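# Four arms unfold a folding crate and latch it

## Task

A collapsed folding crate is lying flat on the floor. Erect it so that every one of its four side walls stands upright and each of its four corner latches is engaged.

## Robot and tools

Robots: four identical i2rt Big YAM arms, named arm1, arm2, arm3 and arm4. Each has six revolute joints, a two-finger gripper and a wrist camera (armN_cam_wrist). Two fixed room cameras, cam_high and cam_low, watch the scene. The hand can reach about 1.0 m from the joint1 axis. Each foot faces along its own +x. Foot poses in the scene frame (x, y, z in m; quaternion w,x,y,z): arm1 (-0.344, +0.564, +0.400; +0.769, -0.004, +0.000, -0.639), arm2 (-0.347, -0.575, +0.384; +0.754, 0, 0, +0.657), arm3 (+0.320, +0.573, +0.372; +0.627, +0.001, -0.001, -0.779), arm4 (+0.356, -0.566, +0.334; +0.630, 0, 0, +0.777).

Frame: one shared scene frame, origin on the floor, +z up. The hand point sits between the finger pads, roughly 1 cm behind the tips. Fingers point along the hand's +z; they open and close along its y. The printed hand position may be off, more so at long reach, and hands often settle a centimetre or more from where they were sent.

Tool move: one action for any subset of arms. Arguments arm1..arm4 (each optional; an arm left out gets nothing new) plus cameras. Inside an arm's part:
- joints: an object of absolute targets by name. joint1_rad -2.879..2.879 (base yaw, positive counter-clockwise from above, 0 = along the foot's facing). joint2_rad 0..3.141 (shoulder; 0 = upper arm back and near level, positive raises it then forward). joint3_rad 0..3.019 (elbow; 0 = folded). joint4_rad -1.692..1.57 (hand pitch, positive tilts fingers up). joint5_rad -1.57..1.57 (hand sideways, positive to the arm's right). joint6_rad -2.094..2.094 (roll, positive clockwise viewed from behind the hand). gripper_m 0..0.093, the gap between fingertips in metres. Done tolerances: ±0.045, ±0.14, ±0.09, ±0.055, ±0.03, ±0.035 rad and ±0.003 m.
- target: one list of seven numbers [x, y, z, qw, qx, qy, qz], an absolute hand pose in metres in the scene frame, same layout as the printed hand line. The hand is driven in a straight line from its current hand_target. With target, joints may only contain gripper_m.
- speed: top path speed, 0.002..0.5 m/s, default 0.25; only allowed with target. Rotation is capped at twice that value in rad/s.
- min_time_s: 0.1..8 s, the shortest duration for that arm's joint moves.
All motions in one call start together; hand paths in one call finish together, paced by the slowest. Paths ignore obstacles and other arms, can overshoot speed, lag and drift, especially with a near-straight arm. Each control step clips the commanded pose to 100 mm and 20 degrees from the measured pose. A path stops after 10 s even if unfinished. cameras: a list of camera names or ["all"]; [] means none; omitted means none for an action, all for an empty call. An empty move returns every arm's full state, images and the scene number. Unknown keys make a call invalid; out-of-range values get it refused, and after a refusal or a stop, the remaining move, wait and finished_scene calls in that reply are skipped.

Tool wait: seconds 0..10, nothing new commanded; optional cameras. Tool zoom_image: camera plus region [x0, y0, x1, y1] in pixels (top-left origin, at most 504 by 504) of that camera's latest image. Images are 672x504; wrist cameras are fisheye. Tool read_manual: returns licence text only. Tool finished_scene: scene = the current scene's number; ends it irreversibly, and the crate must stay set up afterward without help. Calls after it in the same reply act on the next scene.

Reading results: the move line lists each arm sent a motion with done or its worst status. joint_status and hand_status report how the last accepted action ended. off_target: stopped short and maybe still pushing. time_out: the joint ran out of time; it keeps a nearby target and keeps pushing (listed in on_its_own, where held at is a target, not a reading); send its reported position to relax it. joint command not followed / pose unreachable: a self- and inter-arm clearance check withheld the move; the arm may keep trying until given new targets. Arms shown as as last shown were not commanded and their lines repeat old values. Joint velocities (rad/s, gripper m/s) may read within noise. Joint torques are total drive output, with offsets and noise; entries 3 and 4 wrap at ±28 N m. Images can lag the state slightly. The scene keeps running while replies are composed; arms hold their last command.

Gripper: gripping a rigid part at full force reads up to 0.005 m below its width (some read up to 0.002 wider); closed empty reads 0.000..0.003. Full force is reached about 0.005 m under the first-touch reading. Open well above the reading to release.

Avoid: arm-to-arm presses or hard hits (including closing a gripper on another arm's fingers), which can end the scene; the clearance check does not protect fingers, gripper housings or wrist cameras. Do not drop or release moving parts, slam, or let anything fall far, and do not strike fixed or heavy objects hard. Arms do not stop on contact and can push hard. Sustained loads, stretched poses or unreachable targets heat motors: MOTOR HOT appears near 85 °C; at 100 °C an OVER-TEMPERATURE FAULT drops the arm for 30-60 s or more, and blocked keys read limit_stop_at_motor_heat (resend those targets). Wrist joints are weak and all joints have gear play.

Each tool is called after "Request:" as name(argument=value, ...), one argument or row to a line, values as JSON.

## Session

Request:
move(
)

Scene clock: 0.00 s.
Joint torques (N m): no reading
Motor temperatures (°C): arm1=[27 28 28 28 23 23 25] | arm2=[24 25 23 25 28 27 25] | arm3=[26 24 27 24 26 24 27] | arm4=[25 26 26 31 26 25 27]
Heat: arm1: hottest joint2_rad 28 °C; arm2: hottest joint5_rad 28 °C; arm3: hottest joint3_rad 27 °C; arm4: hottest joint4_rad 31 °C.
Joint velocities: within noise
arm1.joint_positions: joint1_rad=-0.585 joint2_rad=+0.620 joint3_rad=+1.408 joint4_rad=-1.557 joint5_rad=+0.191 joint6_rad=-0.040 gripper_m=+0.09396
arm1.joint_status: not commanded
arm1.hand: x=-0.4494 y=+0.3976 z=+0.9080 quat_wxyz=(-0.135, -0.774, -0.490, +0.379) (m; scene frame)
arm1.hand_target: x=-0.4487 y=+0.3992 z=+0.9183 quat_wxyz=(-0.142, -0.770, -0.486, +0.388) (m; scene frame)
arm1.hand_status: not commanded
arm2.joint_positions: joint1_rad=+0.742 joint2_rad=+0.634 joint3_rad=+1.438 joint4_rad=-1.211 joint5_rad=-0.133 joint6_rad=-0.320 gripper_m=+0.09396
arm2.joint_status: not commanded
arm2.hand: x=-0.5071 y=-0.3840 z=+0.9710 quat_wxyz=(-0.284, +0.802, -0.229, -0.472) (m; scene frame)
arm2.hand_target: x=-0.5054 y=-0.3866 z=+0.9838 quat_wxyz=(-0.292, +0.795, -0.226, -0.481) (m; scene frame)
arm2.hand_status: not commanded
arm3.joint_positions: joint1_rad=+0.368 joint2_rad=+0.623 joint3_rad=+1.401 joint4_rad=-1.238 joint5_rad=-0.070 joint6_rad=+0.635 gripper_m=+0.09396
arm3.joint_status: not commanded
arm3.hand: x=+0.3681 y=+0.3300 z=+0.9365 quat_wxyz=(-0.499, -0.717, -0.455, +0.173) (m; scene frame)
arm3.hand_target: x=+0.3677 y=+0.3328 z=+0.9460 quat_wxyz=(-0.508, -0.712, -0.452, +0.176) (m; scene frame)
arm3.hand_status: not commanded
arm4.joint_positions: joint1_rad=+0.790 joint2_rad=+0.548 joint3_rad=+1.366 joint4_rad=-1.267 joint5_rad=+0.241 joint6_rad=-0.097 gripper_m=+0.09396
arm4.joint_status: not commanded
arm4.hand: x=+0.1989 y=-0.4149 z=+0.8936 quat_wxyz=(-0.270, +0.802, -0.260, -0.465) (m; scene frame)
arm4.hand_target: x=+0.2019 y=-0.4169 z=+0.9028 quat_wxyz=(-0.272, +0.796, -0.260, -0.474) (m; scene frame)
arm4.hand_status: not commanded
pictures: arm1_cam_wrist, arm2_cam_wrist, arm3_cam_wrist, arm4_cam_wrist, cam_high, cam_low

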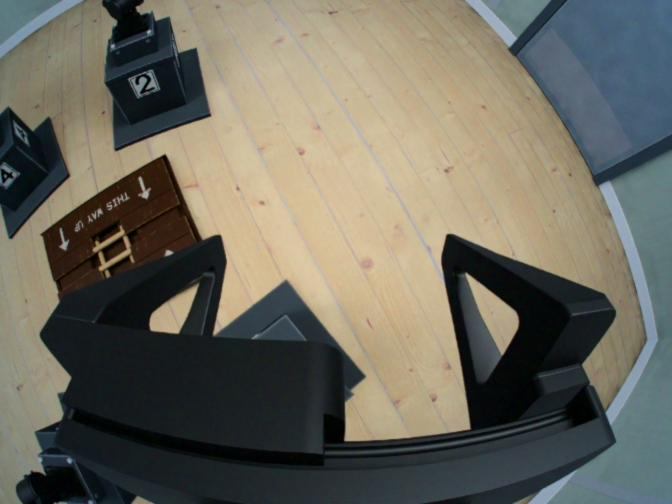

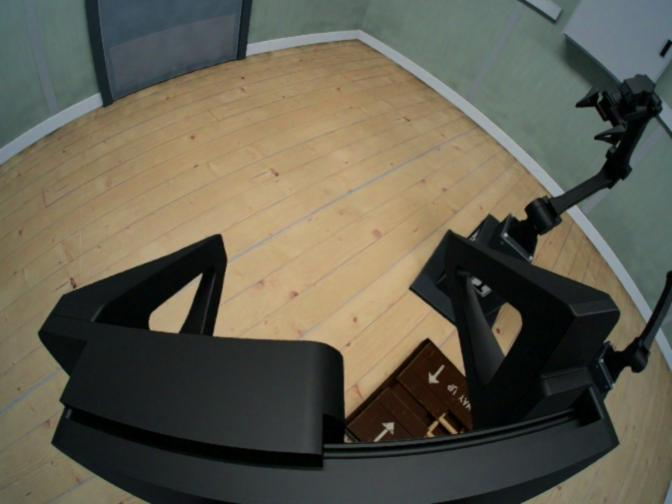

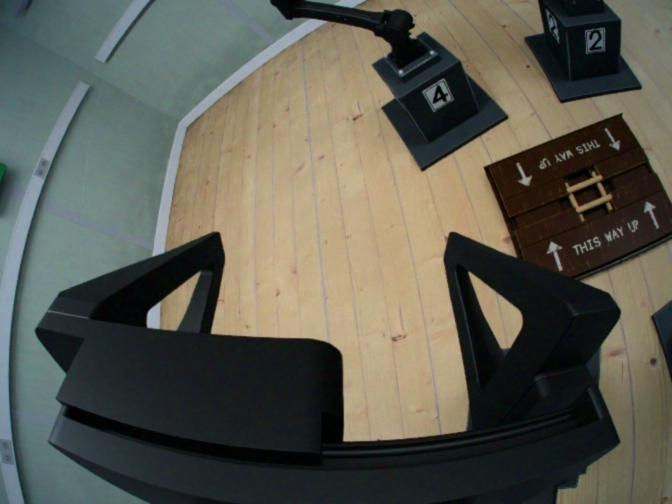

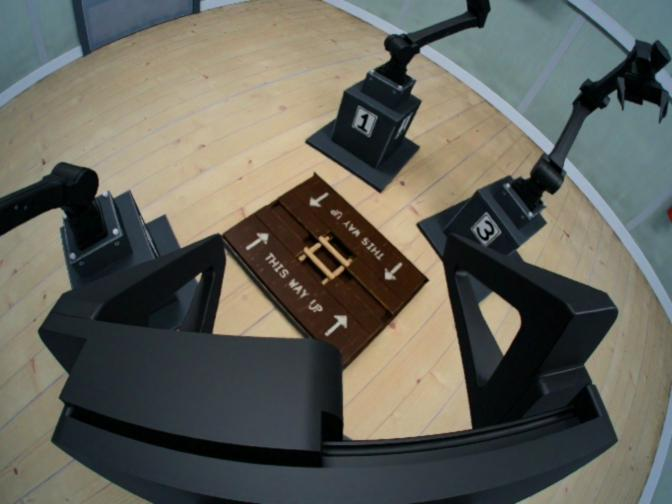

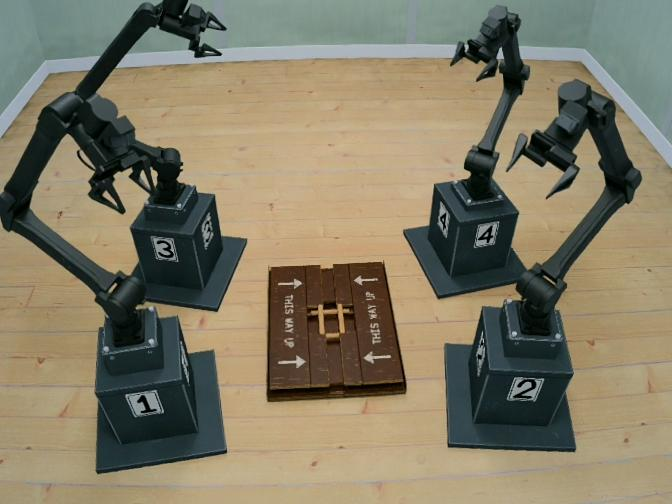

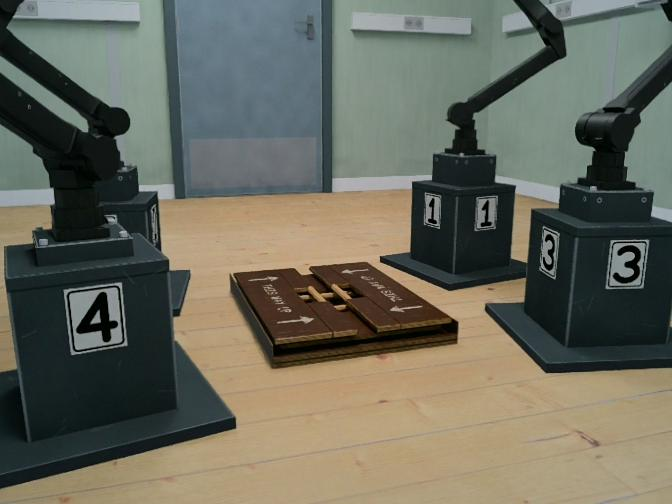

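Request:
zoom_image(
  camera="cam_high",
  region=[240, 240, 440, 420],
)

Request:
zoom_image(
  camera="cam_low",
  region=[210, 240, 470, 380],
)

Request:
zoom_image(
  camera="arm4_cam_wrist",
  region=[210, 160, 440, 370],
)

Scaled by 2.520 from the camera's 672x504 image, which has a finer 960x720 frame.

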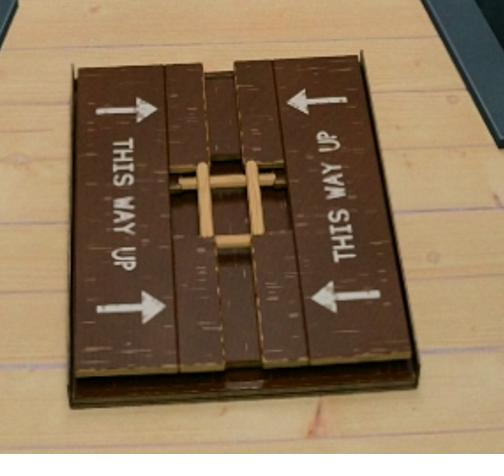

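Scaled by 1.938 from the camera's 672x504 image, which has a finer 960x720 frame.

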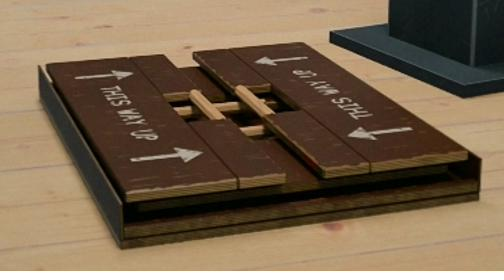

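Scaled by 2.191 from the camera's 672x504 image, which has a finer 960x720 frame.

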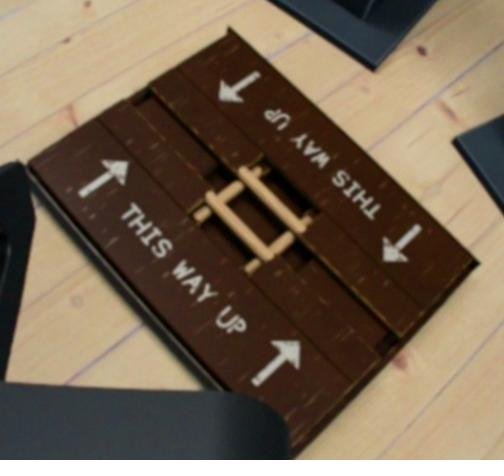

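Request:
move(
  arm1={"target": [-0.05, 0.06, 0.40, 0, 0, 1, 0], "speed": 0.3},
  cameras=["arm1_cam_wrist", "cam_high"],
)

Scene clock: 19.27 s.
Joint torques (N m): arm1=[0.26 -20.66 10.58 0.28 -0.04 0.01] | arm2=[-0.03 1.26 7.82 1.83 -0.04 -0.01] | arm3=[0.09 -0.15 7.76 2.45 0.11 0.02] | arm4=[1.73 3.31 10.07 1.87 -0.04 0.11]
Motor temperatures (°C): arm1=[27 28 29 28 23 23 25] | arm2=[24 25 24 25 28 27 25] | arm3=[26 24 29 24 26 23 27] | arm4=[25 26 28 31 26 25 27]
Heat: arm1: hottest joint3_rad 29 °C; arm2: hottest joint5_rad 28 °C; arm3: hottest joint3_rad 29 °C; arm4: hottest joint4_rad 31 °C.
move: arm1 off_target
Joint velocities: within noise
arm1.joint_positions: joint1_rad=+0.338 joint2_rad=+2.028 joint3_rad=+1.462 joint4_rad=-1.046 joint5_rad=+0.002 joint6_rad=-1.026 gripper_m=+0.09397
arm1.joint_status: not commanded
arm1.hand: x=-0.0643 y=+0.0769 z=+0.3887 quat_wxyz=(+0.014, -0.011, -1.000, -0.015) (m; scene frame)
arm1.hand_target: x=-0.0511 y=+0.0637 z=+0.3974 quat_wxyz=(+0.006, +0.000, -1.000, -0.003) (m; scene frame)
arm1.hand_status: off_target (0.025 m and 2.7 deg from the pose sent, 0.729 m and 121.3 deg at the start)
arm2, arm3, arm4: as last shown
pictures: arm1_cam_wrist, cam_high

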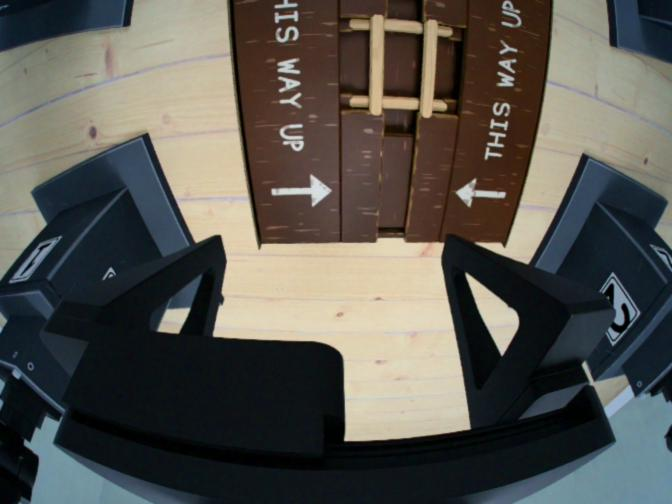

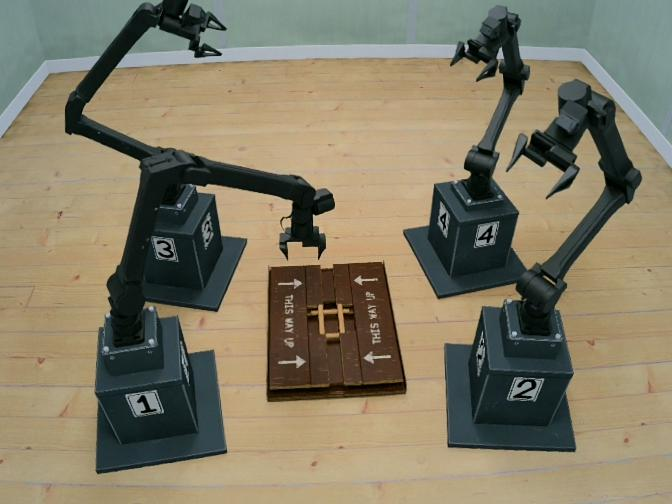

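Request:
move(
  arm1={"target": [0.028, 0.015, 0.20, 0, 0, 1, 0], "speed": 0.25, "joints": {"gripper_m": 0.045}},
  cameras=["arm1_cam_wrist", "cam_high"],
)

Request:
zoom_image(
  camera="cam_high",
  region=[240, 220, 440, 400],
)

Scene clock: 30.40 s.
Joint torques (N m): arm1=[0.32 -25.76 9.39 0.42 0 0.24] | arm2=[-0.09 1.26 7.82 1.81 -0.04 -0.01] | arm3=[-0.73 0.32 7.83 2.43 0.13 0.02] | arm4=[1.73 3.31 10.07 1.85 -0.04 0.11]
Motor temperatures (°C): arm1=[27 29 31 28 23 23 25] | arm2=[24 25 24 25 28 27 25] | arm3=[26 24 30 24 26 23 27] | arm4=[25 26 29 31 26 25 27]
Heat: arm1: hottest joint3_rad 31 °C; arm2: hottest joint5_rad 28 °C; arm3: hottest joint3_rad 30 °C; arm4: hottest joint4_rad 31 °C.
move: arm1 off_target
Joint velocities: within noise
arm1.joint_positions: joint1_rad=+0.407 joint2_rad=+2.513 joint3_rad=+1.778 joint4_rad=-0.864 joint5_rad=-0.006 joint6_rad=-0.997 gripper_m=+0.04506
arm1.joint_status: all done
arm1.hand: x=+0.0146 y=+0.0286 z=+0.1952 quat_wxyz=(+0.008, +0.009, -1.000, -0.010) (m; scene frame)
arm1.hand_target: x=+0.0264 y=+0.0167 z=+0.1994 quat_wxyz=(+0.001, +0.004, -1.000, +0.000) (m; scene frame)
arm1.hand_status: off_target (0.020 m and 1.8 deg from the pose sent, 0.219 m and 2.7 deg at the start)
arm2, arm3, arm4: as last shown
pictures: arm1_cam_wrist, cam_high

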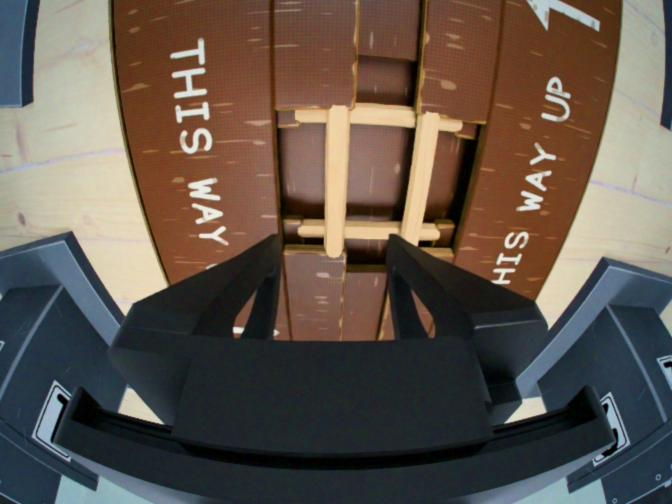

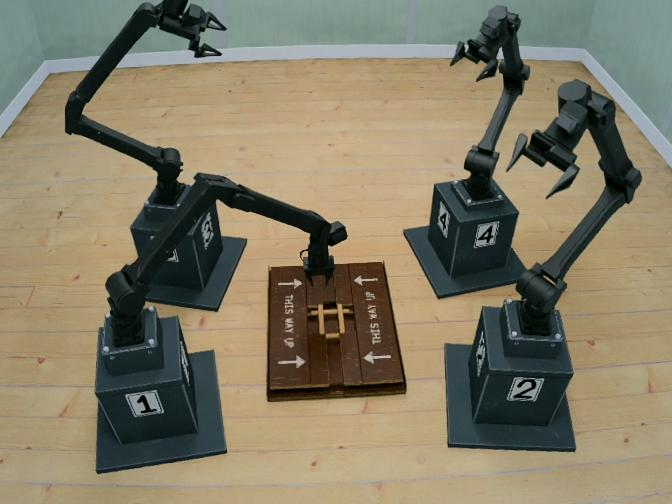

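Scaled by 2.520 from the camera's 672x504 image, which has a finer 960x720 frame.

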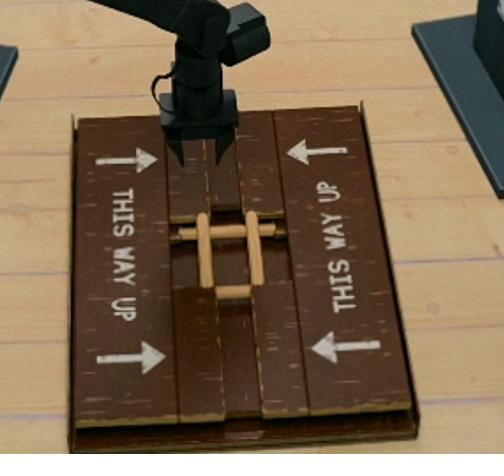

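Request:
move(
  arm1={"target": [0.014, 0.015, 0.105, 0, 0, 1, 0], "speed": 0.15},
  cameras=["arm1_cam_wrist", "cam_low"],
)

Request:
zoom_image(
  camera="cam_low",
  region=[220, 200, 470, 380],
)

Request:
zoom_image(
  camera="arm1_cam_wrist",
  region=[240, 80, 500, 350],
)

Scene clock: 34.73 s.
Joint torques (N m): arm1=[-0.91 -25.82 8.27 0.81 0 0.13] | arm2=[-0.09 1.32 7.82 1.83 -0.03 -0.01] | arm3=[-0.5 0.32 7.73 2.43 0.11 -0.01] | arm4=[1.73 3.25 10.07 1.87 -0.04 0.11]
Motor temperatures (°C): arm1=[27 29 31 28 23 23 25] | arm2=[24 25 25 25 28 26 25] | arm3=[26 24 30 24 26 23 27] | arm4=[25 26 29 31 26 25 27]
Heat: arm1: hottest joint3_rad 31 °C; arm2: hottest joint5_rad 28 °C; arm3: hottest joint3_rad 30 °C; arm4: hottest joint4_rad 31 °C.
move: arm1 off_target
Joint velocities: within noise
arm1.joint_positions: joint1_rad=+0.405 joint2_rad=+2.691 joint3_rad=+1.841 joint4_rad=-0.761 joint5_rad=-0.006 joint6_rad=-0.997 gripper_m=+0.04506
arm1.joint_status: not commanded
arm1.hand: x=+0.0076 y=+0.0359 z=+0.1005 quat_wxyz=(+0.012, +0.008, -1.000, -0.016) (m; scene frame)
arm1.hand_target: x=+0.0131 y=+0.0162 z=+0.1054 quat_wxyz=(+0.000, +0.000, -1.000, +0.000) (m; scene frame)
arm1.hand_status: off_target (0.022 m and 2.4 deg from the pose sent, 0.091 m and 1.8 deg at the start)
arm2, arm3, arm4: as last shown
pictures: arm1_cam_wrist, cam_low

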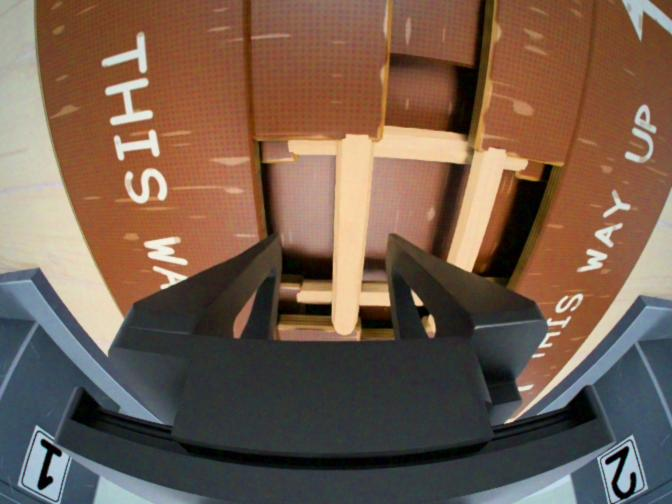

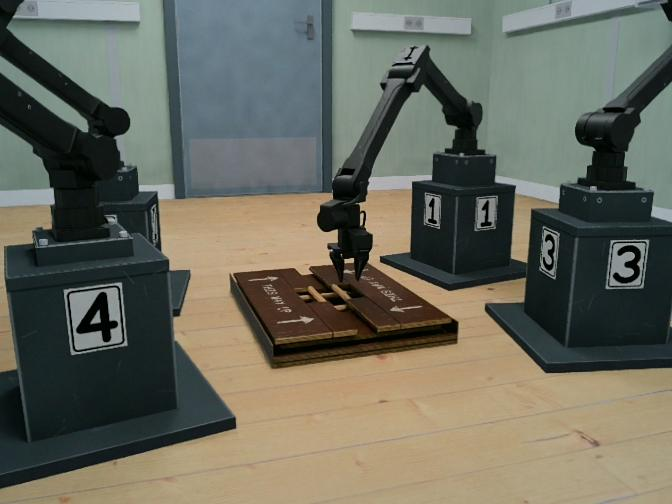

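Scaled by 2.016 from the camera's 672x504 image, which has a finer 960x720 frame.

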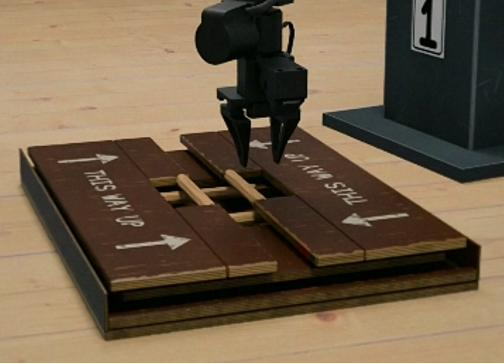

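Scaled by 1.867 from the camera's 672x504 image, which has a finer 960x720 frame.

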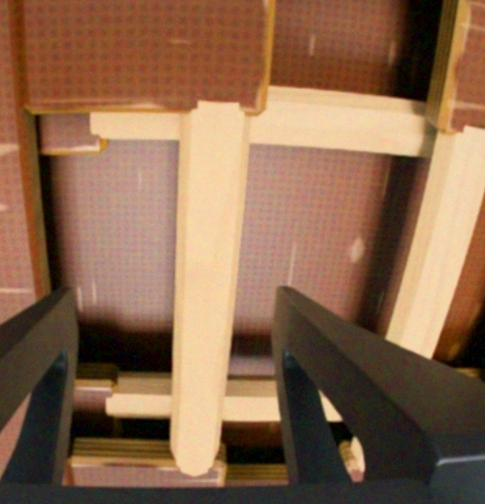

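Request:
move(
  arm1={"target": [0.01, 0.007, 0.072, 0, 0, 1, 0], "speed": 0.1},
  cameras=["arm1_cam_wrist", "cam_low"],
)

Request:
zoom_image(
  camera="cam_low",
  region=[220, 200, 470, 380],
)

Request:
zoom_image(
  camera="arm1_cam_wrist",
  region=[240, 80, 500, 350],
)

Scene clock: 37.97 s.
Joint torques (N m): arm1=[-0.79 -25.99 8.39 0.59 0 0.02] | arm2=[-0.09 1.2 7.83 1.8 -0.03 -0.01] | arm3=[-0.67 0.21 7.8 2.41 0.14 0] | arm4=[1.73 3.31 10.07 1.85 -0.04 0.11]
Motor temperatures (°C): arm1=[27 29 31 28 23 23 25] | arm2=[24 25 25 25 28 26 25] | arm3=[26 24 30 24 26 23 27] | arm4=[25 26 29 31 26 25 27]
Heat: arm1: hottest joint3_rad 31 °C; arm2: hottest joint5_rad 28 °C; arm3: hottest joint3_rad 30 °C; arm4: hottest joint4_rad 31 °C.
move: arm1 off_target
Joint velocities: within noise
arm1.joint_positions: joint1_rad=+0.393 joint2_rad=+2.769 joint3_rad=+1.917 joint4_rad=-0.752 joint5_rad=-0.007 joint6_rad=-0.997 gripper_m=+0.04506
arm1.joint_status: not commanded
arm1.hand: x=+0.0058 y=+0.0245 z=+0.0708 quat_wxyz=(+0.009, +0.002, -1.000, -0.013) (m; scene frame)
arm1.hand_target: x=+0.0103 y=+0.0080 z=+0.0727 quat_wxyz=(-0.001, +0.000, -1.000, +0.000) (m; scene frame)
arm1.hand_status: off_target (0.018 m and 1.8 deg from the pose sent, 0.041 m and 2.4 deg at the start)
arm2, arm3, arm4: as last shown
pictures: arm1_cam_wrist, cam_low

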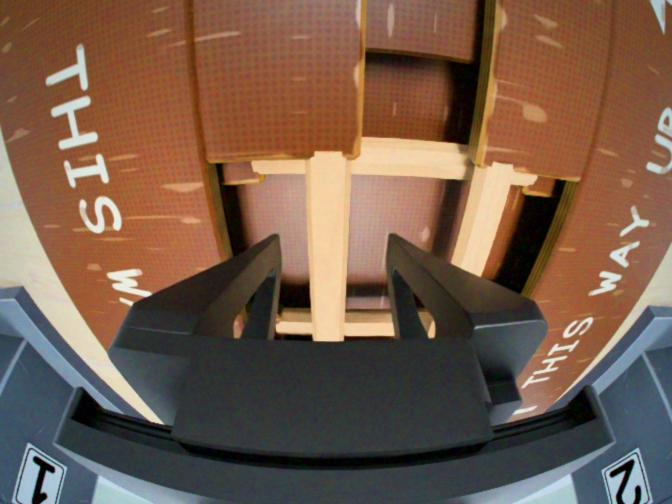

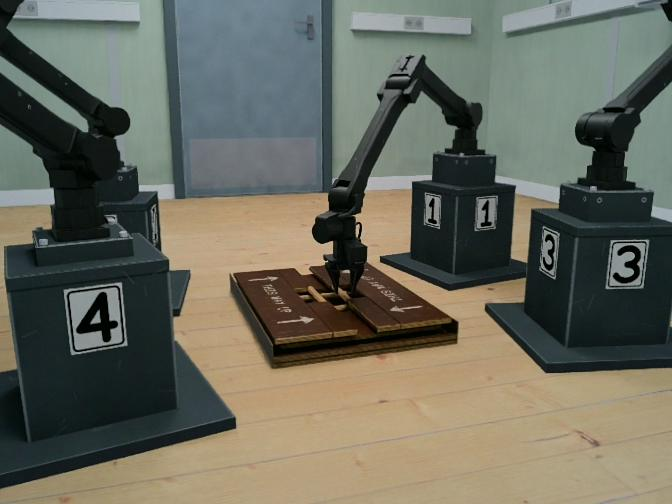

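Scaled by 2.016 from the camera's 672x504 image, which has a finer 960x720 frame.

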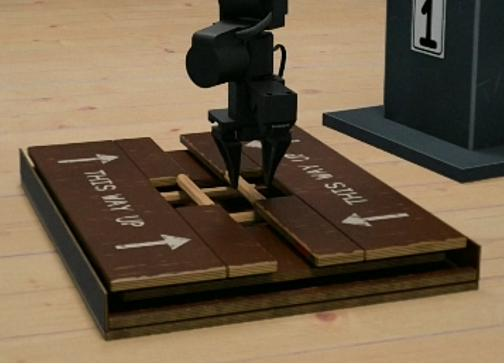

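Scaled by 1.867 from the camera's 672x504 image, which has a finer 960x720 frame.

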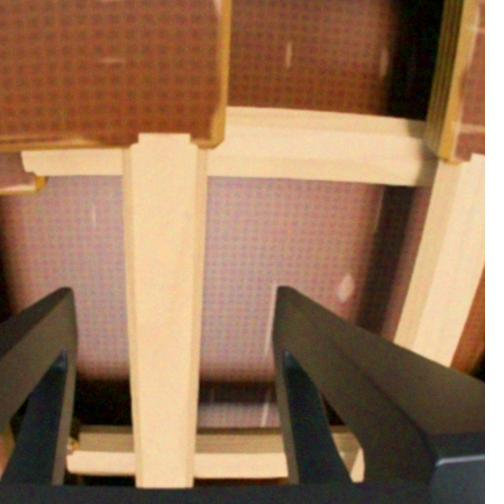

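Request:
move(
  arm1={"target": [0.01, 0.010, 0.053, 0, 0, 1, 0], "speed": 0.06},
  cameras=["arm1_cam_wrist", "cam_low"],
)

Request:
zoom_image(
  camera="cam_low",
  region=[280, 240, 400, 330],
)

Request:
zoom_image(
  camera="arm1_cam_wrist",
  region=[240, 80, 500, 350],
)

Scene clock: 41.40 s.
Joint torques (N m): arm1=[-0.73 -25.58 8.28 0.84 0.08 0.07] | arm2=[-0.03 1.2 7.82 1.81 -0.04 -0.01] | arm3=[-0.62 -0.26 7.87 2.4 0.14 0] | arm4=[1.73 3.31 10.07 1.87 -0.04 0.11]
Motor temperatures (°C): arm1=[27 29 31 28 23 23 25] | arm2=[24 25 25 25 28 26 25] | arm3=[26 24 30 24 26 23 27] | arm4=[25 26 30 31 26 25 27]
Heat: arm1: hottest joint3_rad 31 °C; arm2: hottest joint5_rad 28 °C; arm3: hottest joint3_rad 30 °C; arm4: hottest joint4_rad 31 °C.
move: arm1 off_target
Joint velocities: within noise
arm1.joint_positions: joint1_rad=+0.393 joint2_rad=+2.806 joint3_rad=+1.937 joint4_rad=-0.738 joint5_rad=-0.007 joint6_rad=-0.997 gripper_m=+0.04506
arm1.joint_status: not commanded
arm1.hand: x=+0.0039 y=+0.0271 z=+0.0527 quat_wxyz=(+0.010, +0.002, -1.000, -0.014) (m; scene frame)
arm1.hand_target: x=+0.0095 y=+0.0109 z=+0.0528 quat_wxyz=(+0.000, +0.000, -1.000, +0.000) (m; scene frame)
arm1.hand_status: off_target (0.018 m and 2.0 deg from the pose sent, 0.023 m and 1.8 deg at the start)
arm2, arm3, arm4: as last shown
pictures: arm1_cam_wrist, cam_low

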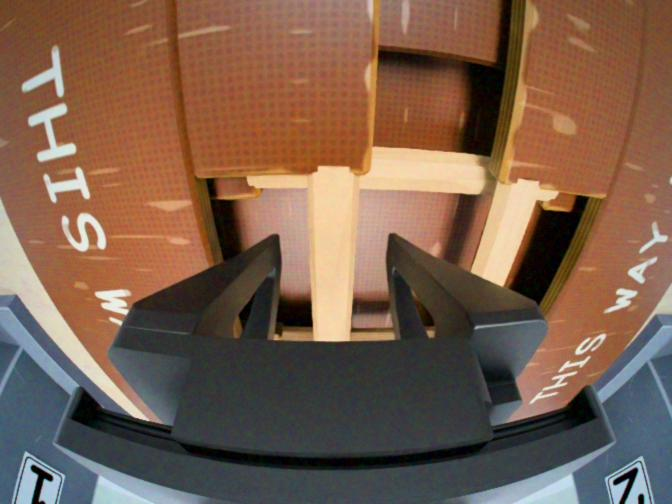

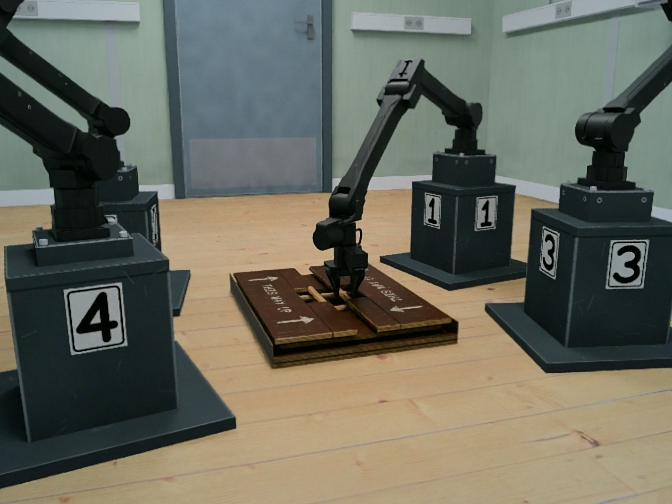

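Scaled by 4.200 from the camera's 672x504 image, which has a finer 960x720 frame.

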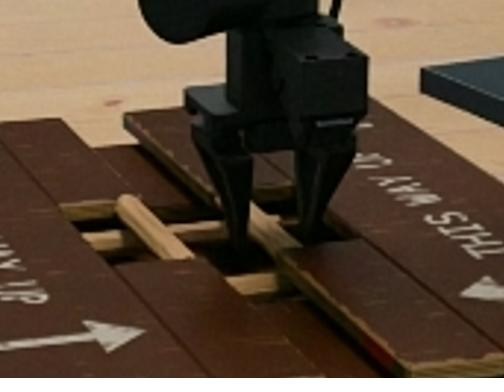

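Scaled by 1.867 from the camera's 672x504 image, which has a finer 960x720 frame.

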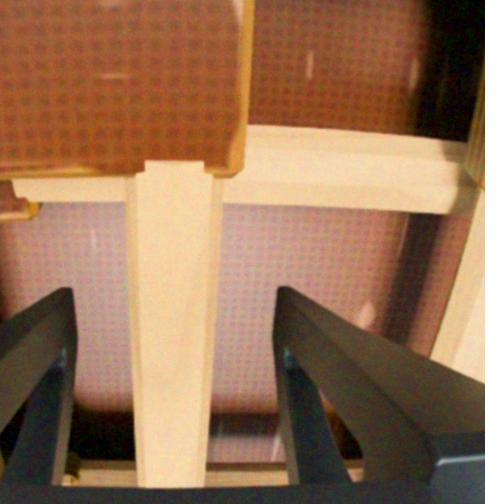

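Request:
move(
  arm1={"joints": {"gripper_m": 0.008}},
  cameras=["arm1_cam_wrist"],
)

Scene clock: 42.63 s.
Joint torques (N m): arm1=[-1.55 -25.29 8.2 0.98 0.07 0.06] | arm2=[-0.09 1.26 7.82 1.81 -0.04 -0.01] | arm3=[-0.44 0.09 7.88 2.4 0.12 0.03] | arm4=[1.73 3.31 10.07 1.85 -0.04 0.11]
Motor temperatures (°C): arm1=[27 29 31 28 23 23 25] | arm2=[24 25 25 25 28 26 25] | arm3=[26 24 30 24 26 23 27] | arm4=[25 26 30 31 26 25 27]
Heat: arm1: hottest joint3_rad 31 °C; arm2: hottest joint5_rad 28 °C; arm3: hottest joint3_rad 30 °C; arm4: hottest joint4_rad 31 °C.
move: arm1 off_target
Joint velocities: within noise
arm1.joint_positions: joint1_rad=+0.393 joint2_rad=+2.806 joint3_rad=+1.937 joint4_rad=-0.739 joint5_rad=-0.007 joint6_rad=-0.991 gripper_m=+0.01682
arm1.joint_status: gripper_m off_target (ended at +0.01685, target +0.00800)
arm1.hand: x=+0.0037 y=+0.0274 z=+0.0527 quat_wxyz=(+0.010, -0.001, -1.000, -0.015) (m; scene frame)
arm1.hand_target: x=+0.0092 y=+0.0112 z=+0.0528 quat_wxyz=(+0.001, -0.003, -1.000, +0.000) (m; scene frame)
arm1.hand_status: not commanded
arm2, arm3, arm4: as last shown
pictures: arm1_cam_wrist

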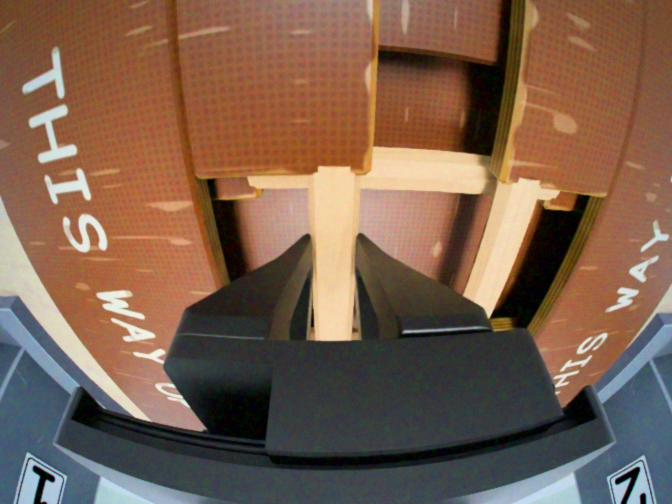

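Request:
move(
  arm1={"target": [0.007, 0.030, 0.12, 0, 0, 0.990, -0.139], "speed": 0.08},
  cameras=["arm1_cam_wrist", "cam_low"],
)

Request:
zoom_image(
  camera="cam_low",
  region=[220, 200, 470, 380],
)

Scene clock: 48.70 s.
Joint torques (N m): arm1=[0.32 -28.22 3.74 1.21 0.49 0.19] | arm2=[-0.03 1.26 7.8 1.83 -0.04 -0.01] | arm3=[-0.79 0.09 7.84 2.35 0.12 -0.01] | arm4=[1.73 3.31 10.07 1.85 -0.04 0.11]
Motor temperatures (°C): arm1=[27 30 31 28 23 23 25] | arm2=[24 25 25 25 28 26 25] | arm3=[26 24 31 24 26 23 27] | arm4=[25 26 30 31 26 25 27]
Heat: arm1: hottest joint3_rad 31 °C; arm2: hottest joint5_rad 28 °C; arm3: hottest joint3_rad 31 °C; arm4: hottest joint4_rad 31 °C.
move: arm1 off_target
Joint velocities: within noise
arm1.joint_positions: joint1_rad=+0.438 joint2_rad=+2.597 joint3_rad=+1.582 joint4_rad=-0.347 joint5_rad=+0.140 joint6_rad=-0.966 gripper_m=+0.01681
arm1.joint_status: not commanded
arm1.hand: x=+0.0032 y=+0.0338 z=+0.1038 quat_wxyz=(+0.000, +0.002, -0.992, +0.128) (m; scene frame)
arm1.hand_target: x=+0.0084 y=+0.0298 z=+0.1195 quat_wxyz=(-0.004, -0.001, -0.990, +0.138) (m; scene frame)
arm1.hand_status: off_target (0.017 m and 1.3 deg from the pose sent, 0.067 m and 17.7 deg at the start)
arm2, arm3, arm4: as last shown
pictures: arm1_cam_wrist, cam_low

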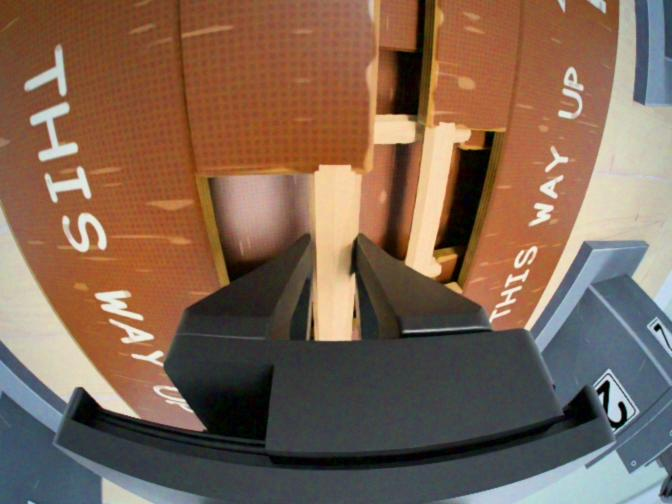

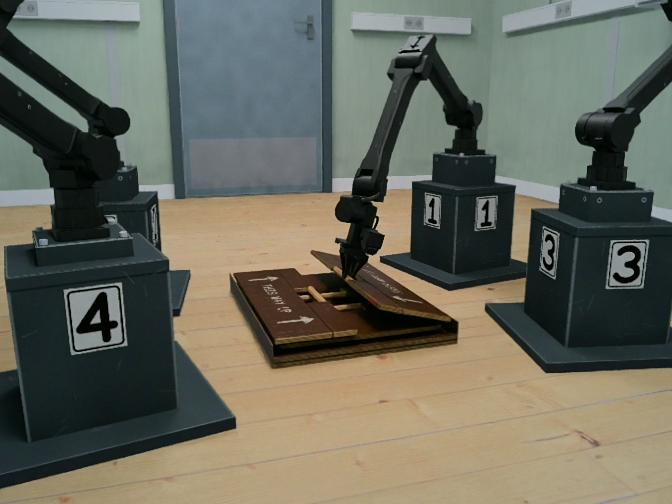

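Scaled by 2.016 from the camera's 672x504 image, which has a finer 960x720 frame.

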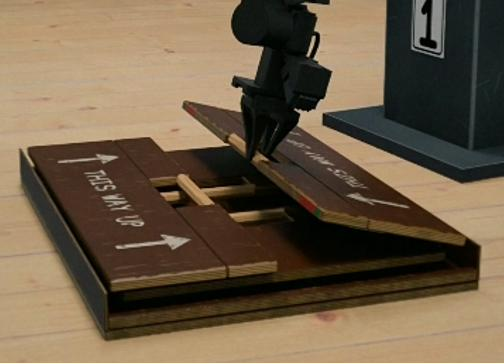

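Request:
move(
  arm1={"target": [0.007, 0.063, 0.185, 0, 0, 0.961, -0.276], "speed": 0.1},
)

Request:
move(
  arm1={"target": [0.007, 0.115, 0.228, 0, 0, 0.9135, -0.4067], "speed": 0.1},
  cameras=["arm1_cam_wrist", "cam_low", "cam_high"],
)

Scene clock: 52.07 s.
Joint torques (N m): arm1=[0.38 -27.22 2.61 0.98 0.5 0.17] | arm2=[-0.09 1.26 7.8 1.83 -0.04 -0.01] | arm3=[-0.44 0.15 7.68 2.56 0.14 -0.01] | arm4=[1.73 3.25 10.07 1.85 -0.04 0.11]
Motor temperatures (°C): arm1=[27 30 31 28 23 23 25] | arm2=[24 25 25 25 28 26 25] | arm3=[26 24 31 24 26 23 27] | arm4=[25 26 30 31 26 25 27]
Heat: arm1: hottest joint3_rad 31 °C; arm2: hottest joint5_rad 28 °C; arm3: hottest joint3_rad 31 °C; arm4: hottest joint4_rad 31 °C.
move: arm1 off_target
Joint velocities: within noise
arm1.joint_positions: joint1_rad=+0.517 joint2_rad=+2.424 joint3_rad=+1.276 joint4_rad=+0.005 joint5_rad=+0.341 joint6_rad=-0.946 gripper_m=+0.01685
arm1.joint_status: not commanded
arm1.hand: x=+0.0020 y=+0.0615 z=+0.1643 quat_wxyz=(+0.005, +0.002, -0.963, +0.270) (m; scene frame)
arm1.hand_target: x=+0.0067 y=+0.0613 z=+0.1845 quat_wxyz=(+0.000, +0.000, -0.961, +0.277) (m; scene frame)
arm1.hand_status: off_target (0.021 m and 1.0 deg from the pose sent, 0.086 m and 17.4 deg at the start)
arm2.joint_positions: joint1_rad=+0.742 joint2_rad=+0.634 joint3_rad=+1.438 joint4_rad=-1.211 joint5_rad=-0.133 joint6_rad=-0.320 gripper_m=+0.09396
arm2.joint_status: not commanded
arm2.hand: x=-0.5071 y=-0.3840 z=+0.9710 quat_wxyz=(-0.284, +0.802, -0.229, -0.472) (m; scene frame)
arm2.hand_target: x=-0.5054 y=-0.3866 z=+0.9838 quat_wxyz=(-0.292, +0.795, -0.226, -0.481) (m; scene frame)
arm2.hand_status: not commanded
arm3.joint_positions: joint1_rad=+0.368 joint2_rad=+0.623 joint3_rad=+1.401 joint4_rad=-1.238 joint5_rad=-0.070 joint6_rad=+0.635 gripper_m=+0.09396
arm3.joint_status: not commanded
arm3.hand: x=+0.3681 y=+0.3300 z=+0.9365 quat_wxyz=(-0.499, -0.717, -0.455, +0.173) (m; scene frame)
arm3.hand_target: x=+0.3677 y=+0.3328 z=+0.9460 quat_wxyz=(-0.508, -0.712, -0.452, +0.176) (m; scene frame)
arm3.hand_status: not commanded
arm4.joint_positions: joint1_rad=+0.790 joint2_rad=+0.548 joint3_rad=+1.366 joint4_rad=-1.267 joint5_rad=+0.241 joint6_rad=-0.097 gripper_m=+0.09396
arm4.joint_status: not commanded
arm4.hand: x=+0.1989 y=-0.4149 z=+0.8936 quat_wxyz=(-0.270, +0.802, -0.260, -0.465) (m; scene frame)
arm4.hand_target: x=+0.2019 y=-0.4169 z=+0.9028 quat_wxyz=(-0.272, +0.796, -0.260, -0.474) (m; scene frame)
arm4.hand_status: not commanded
pictures: none

Scene clock: 54.07 s.
Joint torques (N m): arm1=[0.56 -23.24 1.81 1.92 0.79 0.14] | arm2=[-0.09 1.32 7.82 1.83 -0.03 -0.01] | arm3=[-1.08 -0.03 7.84 2.35 0.13 -0.01] | arm4=[1.73 3.31 10.09 1.85 -0.04 0.11]
Motor temperatures (°C): arm1=[27 31 31 28 23 23 25] | arm2=[24 25 25 25 28 26 25] | arm3=[26 24 31 24 26 23 27] | arm4=[25 26 30 31 26 25 27]
Heat: arm1: hottest joint2_rad 31 °C; arm2: hottest joint5_rad 28 °C; arm3: hottest joint3_rad 31 °C; arm4: hottest joint4_rad 31 °C.
move: arm1 off_target
Joint velocities: within noise
arm1.joint_positions: joint1_rad=+0.634 joint2_rad=+2.329 joint3_rad=+1.028 joint4_rad=+0.350 joint5_rad=+0.566 joint6_rad=-0.939 gripper_m=+0.01691
arm1.joint_status: not commanded
arm1.hand: x=+0.0007 y=+0.1112 z=+0.2113 quat_wxyz=(+0.008, +0.002, -0.917, +0.398) (m; scene frame)
arm1.hand_target: x=+0.0063 y=+0.1138 z=+0.2270 quat_wxyz=(+0.000, +0.001, -0.913, +0.407) (m; scene frame)
arm1.hand_status: off_target (0.018 m and 1.4 deg from the pose sent, 0.083 m and 16.7 deg at the start)
arm2, arm3, arm4: as last shown
pictures: arm1_cam_wrist, cam_high, cam_low

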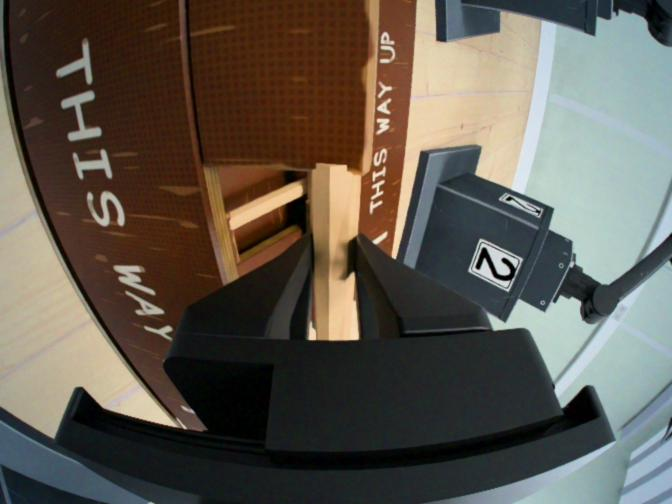

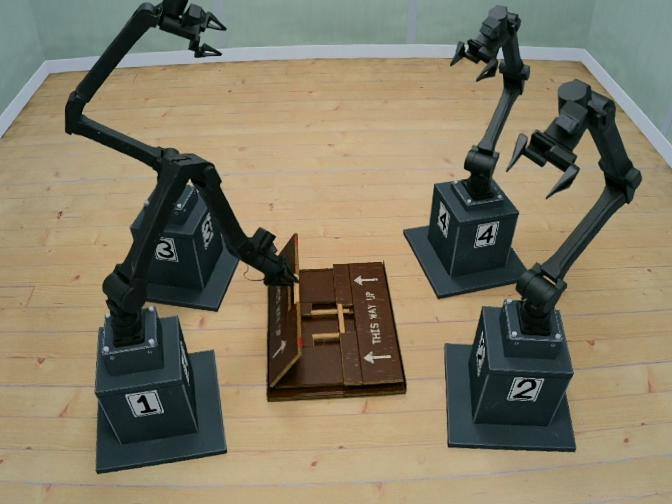

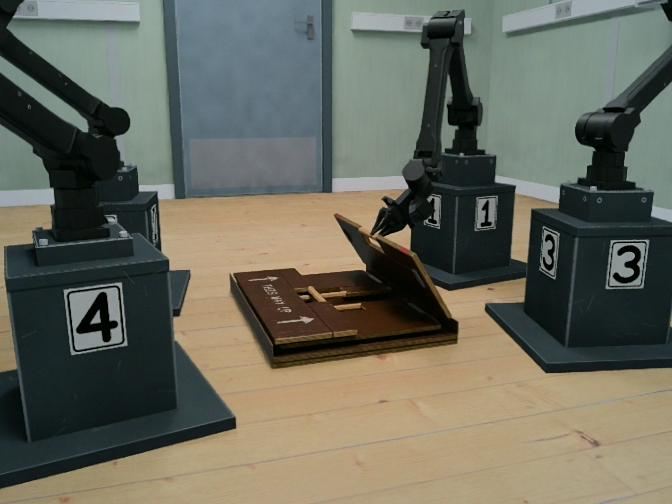

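Request:
move(
  arm1={"target": [0.007, 0.180, 0.248, 0, 0, 0.866, -0.5], "speed": 0.1},
)

Request:
move(
  arm1={"target": [0.007, 0.208, 0.250, 0, 0, 0.819, -0.574], "speed": 0.06},
  cameras=["arm1_cam_wrist", "cam_low", "cam_high"],
)

Request:
zoom_image(
  camera="cam_low",
  region=[220, 180, 470, 380],
)

Request:
zoom_image(
  camera="cam_high",
  region=[230, 220, 430, 410],
)

Scene clock: 66.03 s.
Joint torques (N m): arm1=[1.32 -20.66 0.43 2.56 0.97 0.22] | arm2=[-0.15 1.26 7.83 1.84 -0.03 -0.01] | arm3=[-0.79 0.62 7.86 2.36 0.13 -0.02] | arm4=[1.67 3.25 10.07 1.85 -0.03 0.11]
Motor temperatures (°C): arm1=[27 31 31 28 23 23 25] | arm2=[24 25 25 25 28 26 25] | arm3=[26 24 31 24 26 23 27] | arm4=[25 26 30 31 26 25 27]
Heat: arm1: hottest joint2_rad 31 °C; arm2: hottest joint5_rad 28 °C; arm3: hottest joint3_rad 31 °C; arm4: hottest joint4_rad 31 °C.
move: arm1 off_target
Joint velocities: within noise
arm1.joint_positions: joint1_rad=+0.775 joint2_rad=+2.318 joint3_rad=+0.867 joint4_rad=+0.624 joint5_rad=+0.787 joint6_rad=-0.929 gripper_m=+0.01651
arm1.joint_status: not commanded
arm1.hand: x=-0.0001 y=+0.1708 z=+0.2381 quat_wxyz=(+0.011, +0.000, -0.870, +0.493) (m; scene frame)
arm1.hand_target: x=+0.0033 y=+0.1752 z=+0.2484 quat_wxyz=(+0.003, -0.003, -0.866, +0.501) (m; scene frame)
arm1.hand_status: off_target (0.015 m and 1.5 deg from the pose sent, 0.078 m and 13.1 deg at the start)
arm2, arm3, arm4: as last shown
pictures: none

Scene clock: 68.20 s.
Joint torques (N m): arm1=[1.26 -19.02 0.38 3.33 0.89 -0.02] | arm2=[-0.03 1.26 7.82 1.83 -0.04 -0.01] | arm3=[-0.09 0.03 7.72 2.37 0.14 0.03] | arm4=[1.73 3.31 10.07 1.85 -0.04 0.11]
Motor temperatures (°C): arm1=[27 31 31 28 23 23 25] | arm2=[24 25 25 25 28 26 25] | arm3=[26 24 31 24 26 23 27] | arm4=[25 26 30 31 26 25 27]
Heat: arm1: hottest joint2_rad 31 °C; arm2: hottest joint5_rad 28 °C; arm3: hottest joint3_rad 31 °C; arm4: hottest joint4_rad 31 °C.
move: arm1 off_target
Joint velocities: within noise
arm1.joint_positions: joint1_rad=+0.866 joint2_rad=+2.403 joint3_rad=+0.822 joint4_rad=+0.900 joint5_rad=+0.955 joint6_rad=-0.995 gripper_m=+0.01649
arm1.joint_status: not commanded
arm1.hand: x=+0.0002 y=+0.2013 z=+0.2436 quat_wxyz=(+0.009, -0.002, -0.824, +0.567) (m; scene frame)
arm1.hand_target: x=+0.0076 y=+0.2070 z=+0.2509 quat_wxyz=(+0.002, +0.004, -0.818, +0.575) (m; scene frame)
arm1.hand_status: off_target (0.011 m and 1.5 deg from the pose sent, 0.040 m and 11.1 deg at the start)
arm2, arm3, arm4: as last shown
pictures: arm1_cam_wrist, cam_high, cam_low

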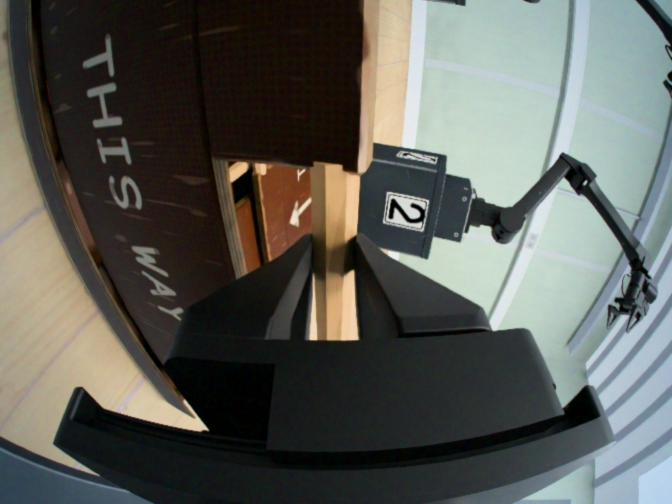

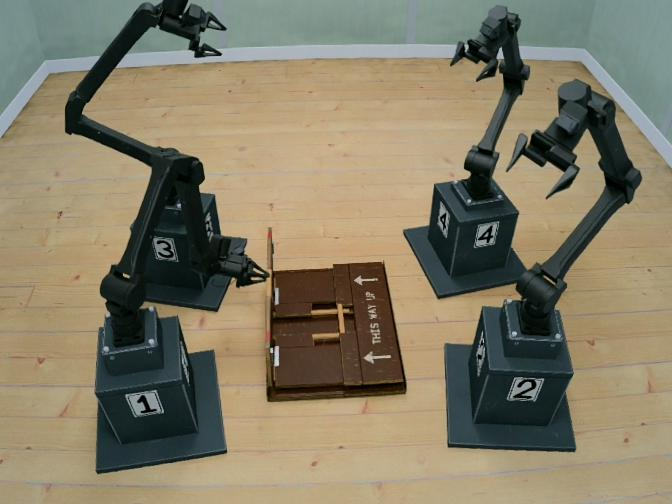

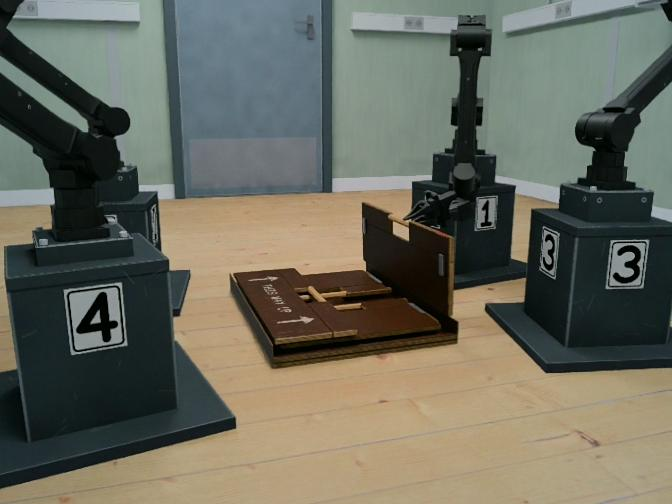

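Scaled by 2.016 from the camera's 672x504 image, which has a finer 960x720 frame.

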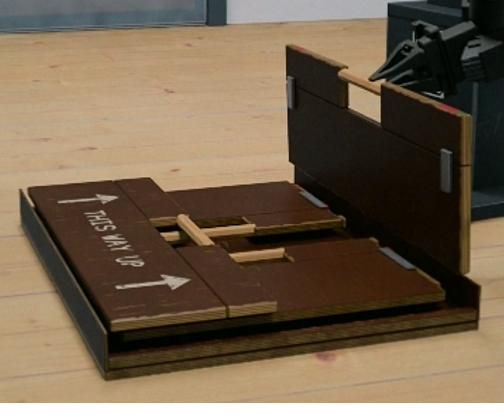

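Scaled by 2.520 from the camera's 672x504 image, which has a finer 960x720 frame.

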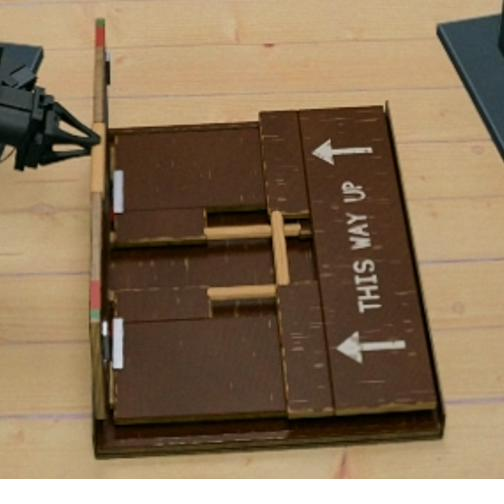

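Request:
move(
  arm4={"target": [0.0, -0.037, 0.21, 0, 1, 0, 0], "speed": 0.3, "joints": {"gripper_m": 0.045}},
  cameras=["arm4_cam_wrist", "cam_high"],
)

Scene clock: 73.13 s.
Joint torques (N m): arm1=[1.73 -18.32 0.43 3 0.9 -0.03] | arm2=[-0.03 1.26 7.82 1.84 -0.04 -0.01] | arm3=[-0.62 -0.38 7.88 2.45 0.12 0] | arm4=[2.37 -20.6 11.12 -0.57 -0.08 -0.12]
Motor temperatures (°C): arm1=[27 31 30 28 24 23 26] | arm2=[24 25 25 25 28 26 25] | arm3=[26 24 32 24 26 23 27] | arm4=[25 26 31 31 26 25 27]
Heat: arm1: hottest joint2_rad 31 °C; arm2: hottest joint5_rad 28 °C; arm3: hottest joint3_rad 32 °C; arm4: hottest joint3_rad 31 °C.
move: arm4 off_target
Joint velocities: within noise
arm1, arm2, arm3: as last shown
arm4.joint_positions: joint1_rad=+0.378 joint2_rad=+2.317 joint3_rad=+1.639 joint4_rad=-0.911 joint5_rad=-0.003 joint6_rad=-0.947 gripper_m=+0.04507
arm4.joint_status: all done
arm4.hand: x=+0.0122 y=-0.0479 z=+0.2096 quat_wxyz=(+0.008, +1.000, -0.019, +0.004) (m; scene frame)
arm4.hand_target: x=+0.0026 y=-0.0417 z=+0.2068 quat_wxyz=(+0.005, +1.000, -0.006, +0.003) (m; scene frame)
arm4.hand_status: off_target (0.016 m and 2.4 deg from the pose sent, 0.806 m and 73.4 deg at the start)
pictures: arm4_cam_wrist, cam_high

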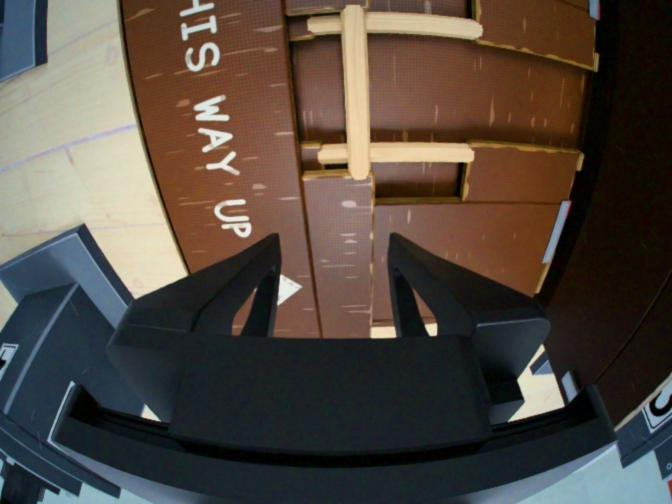

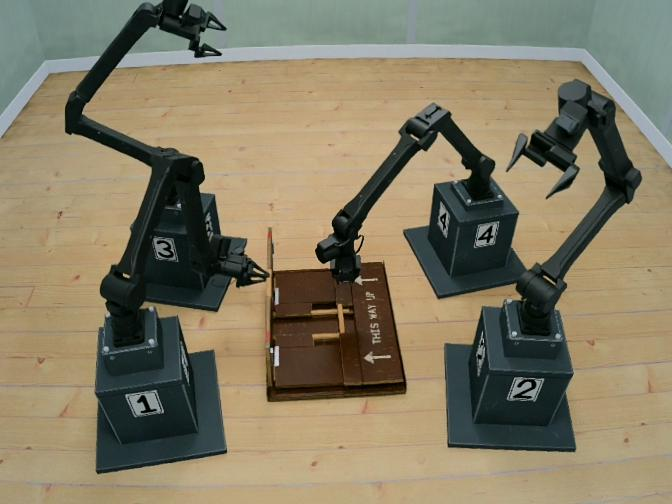

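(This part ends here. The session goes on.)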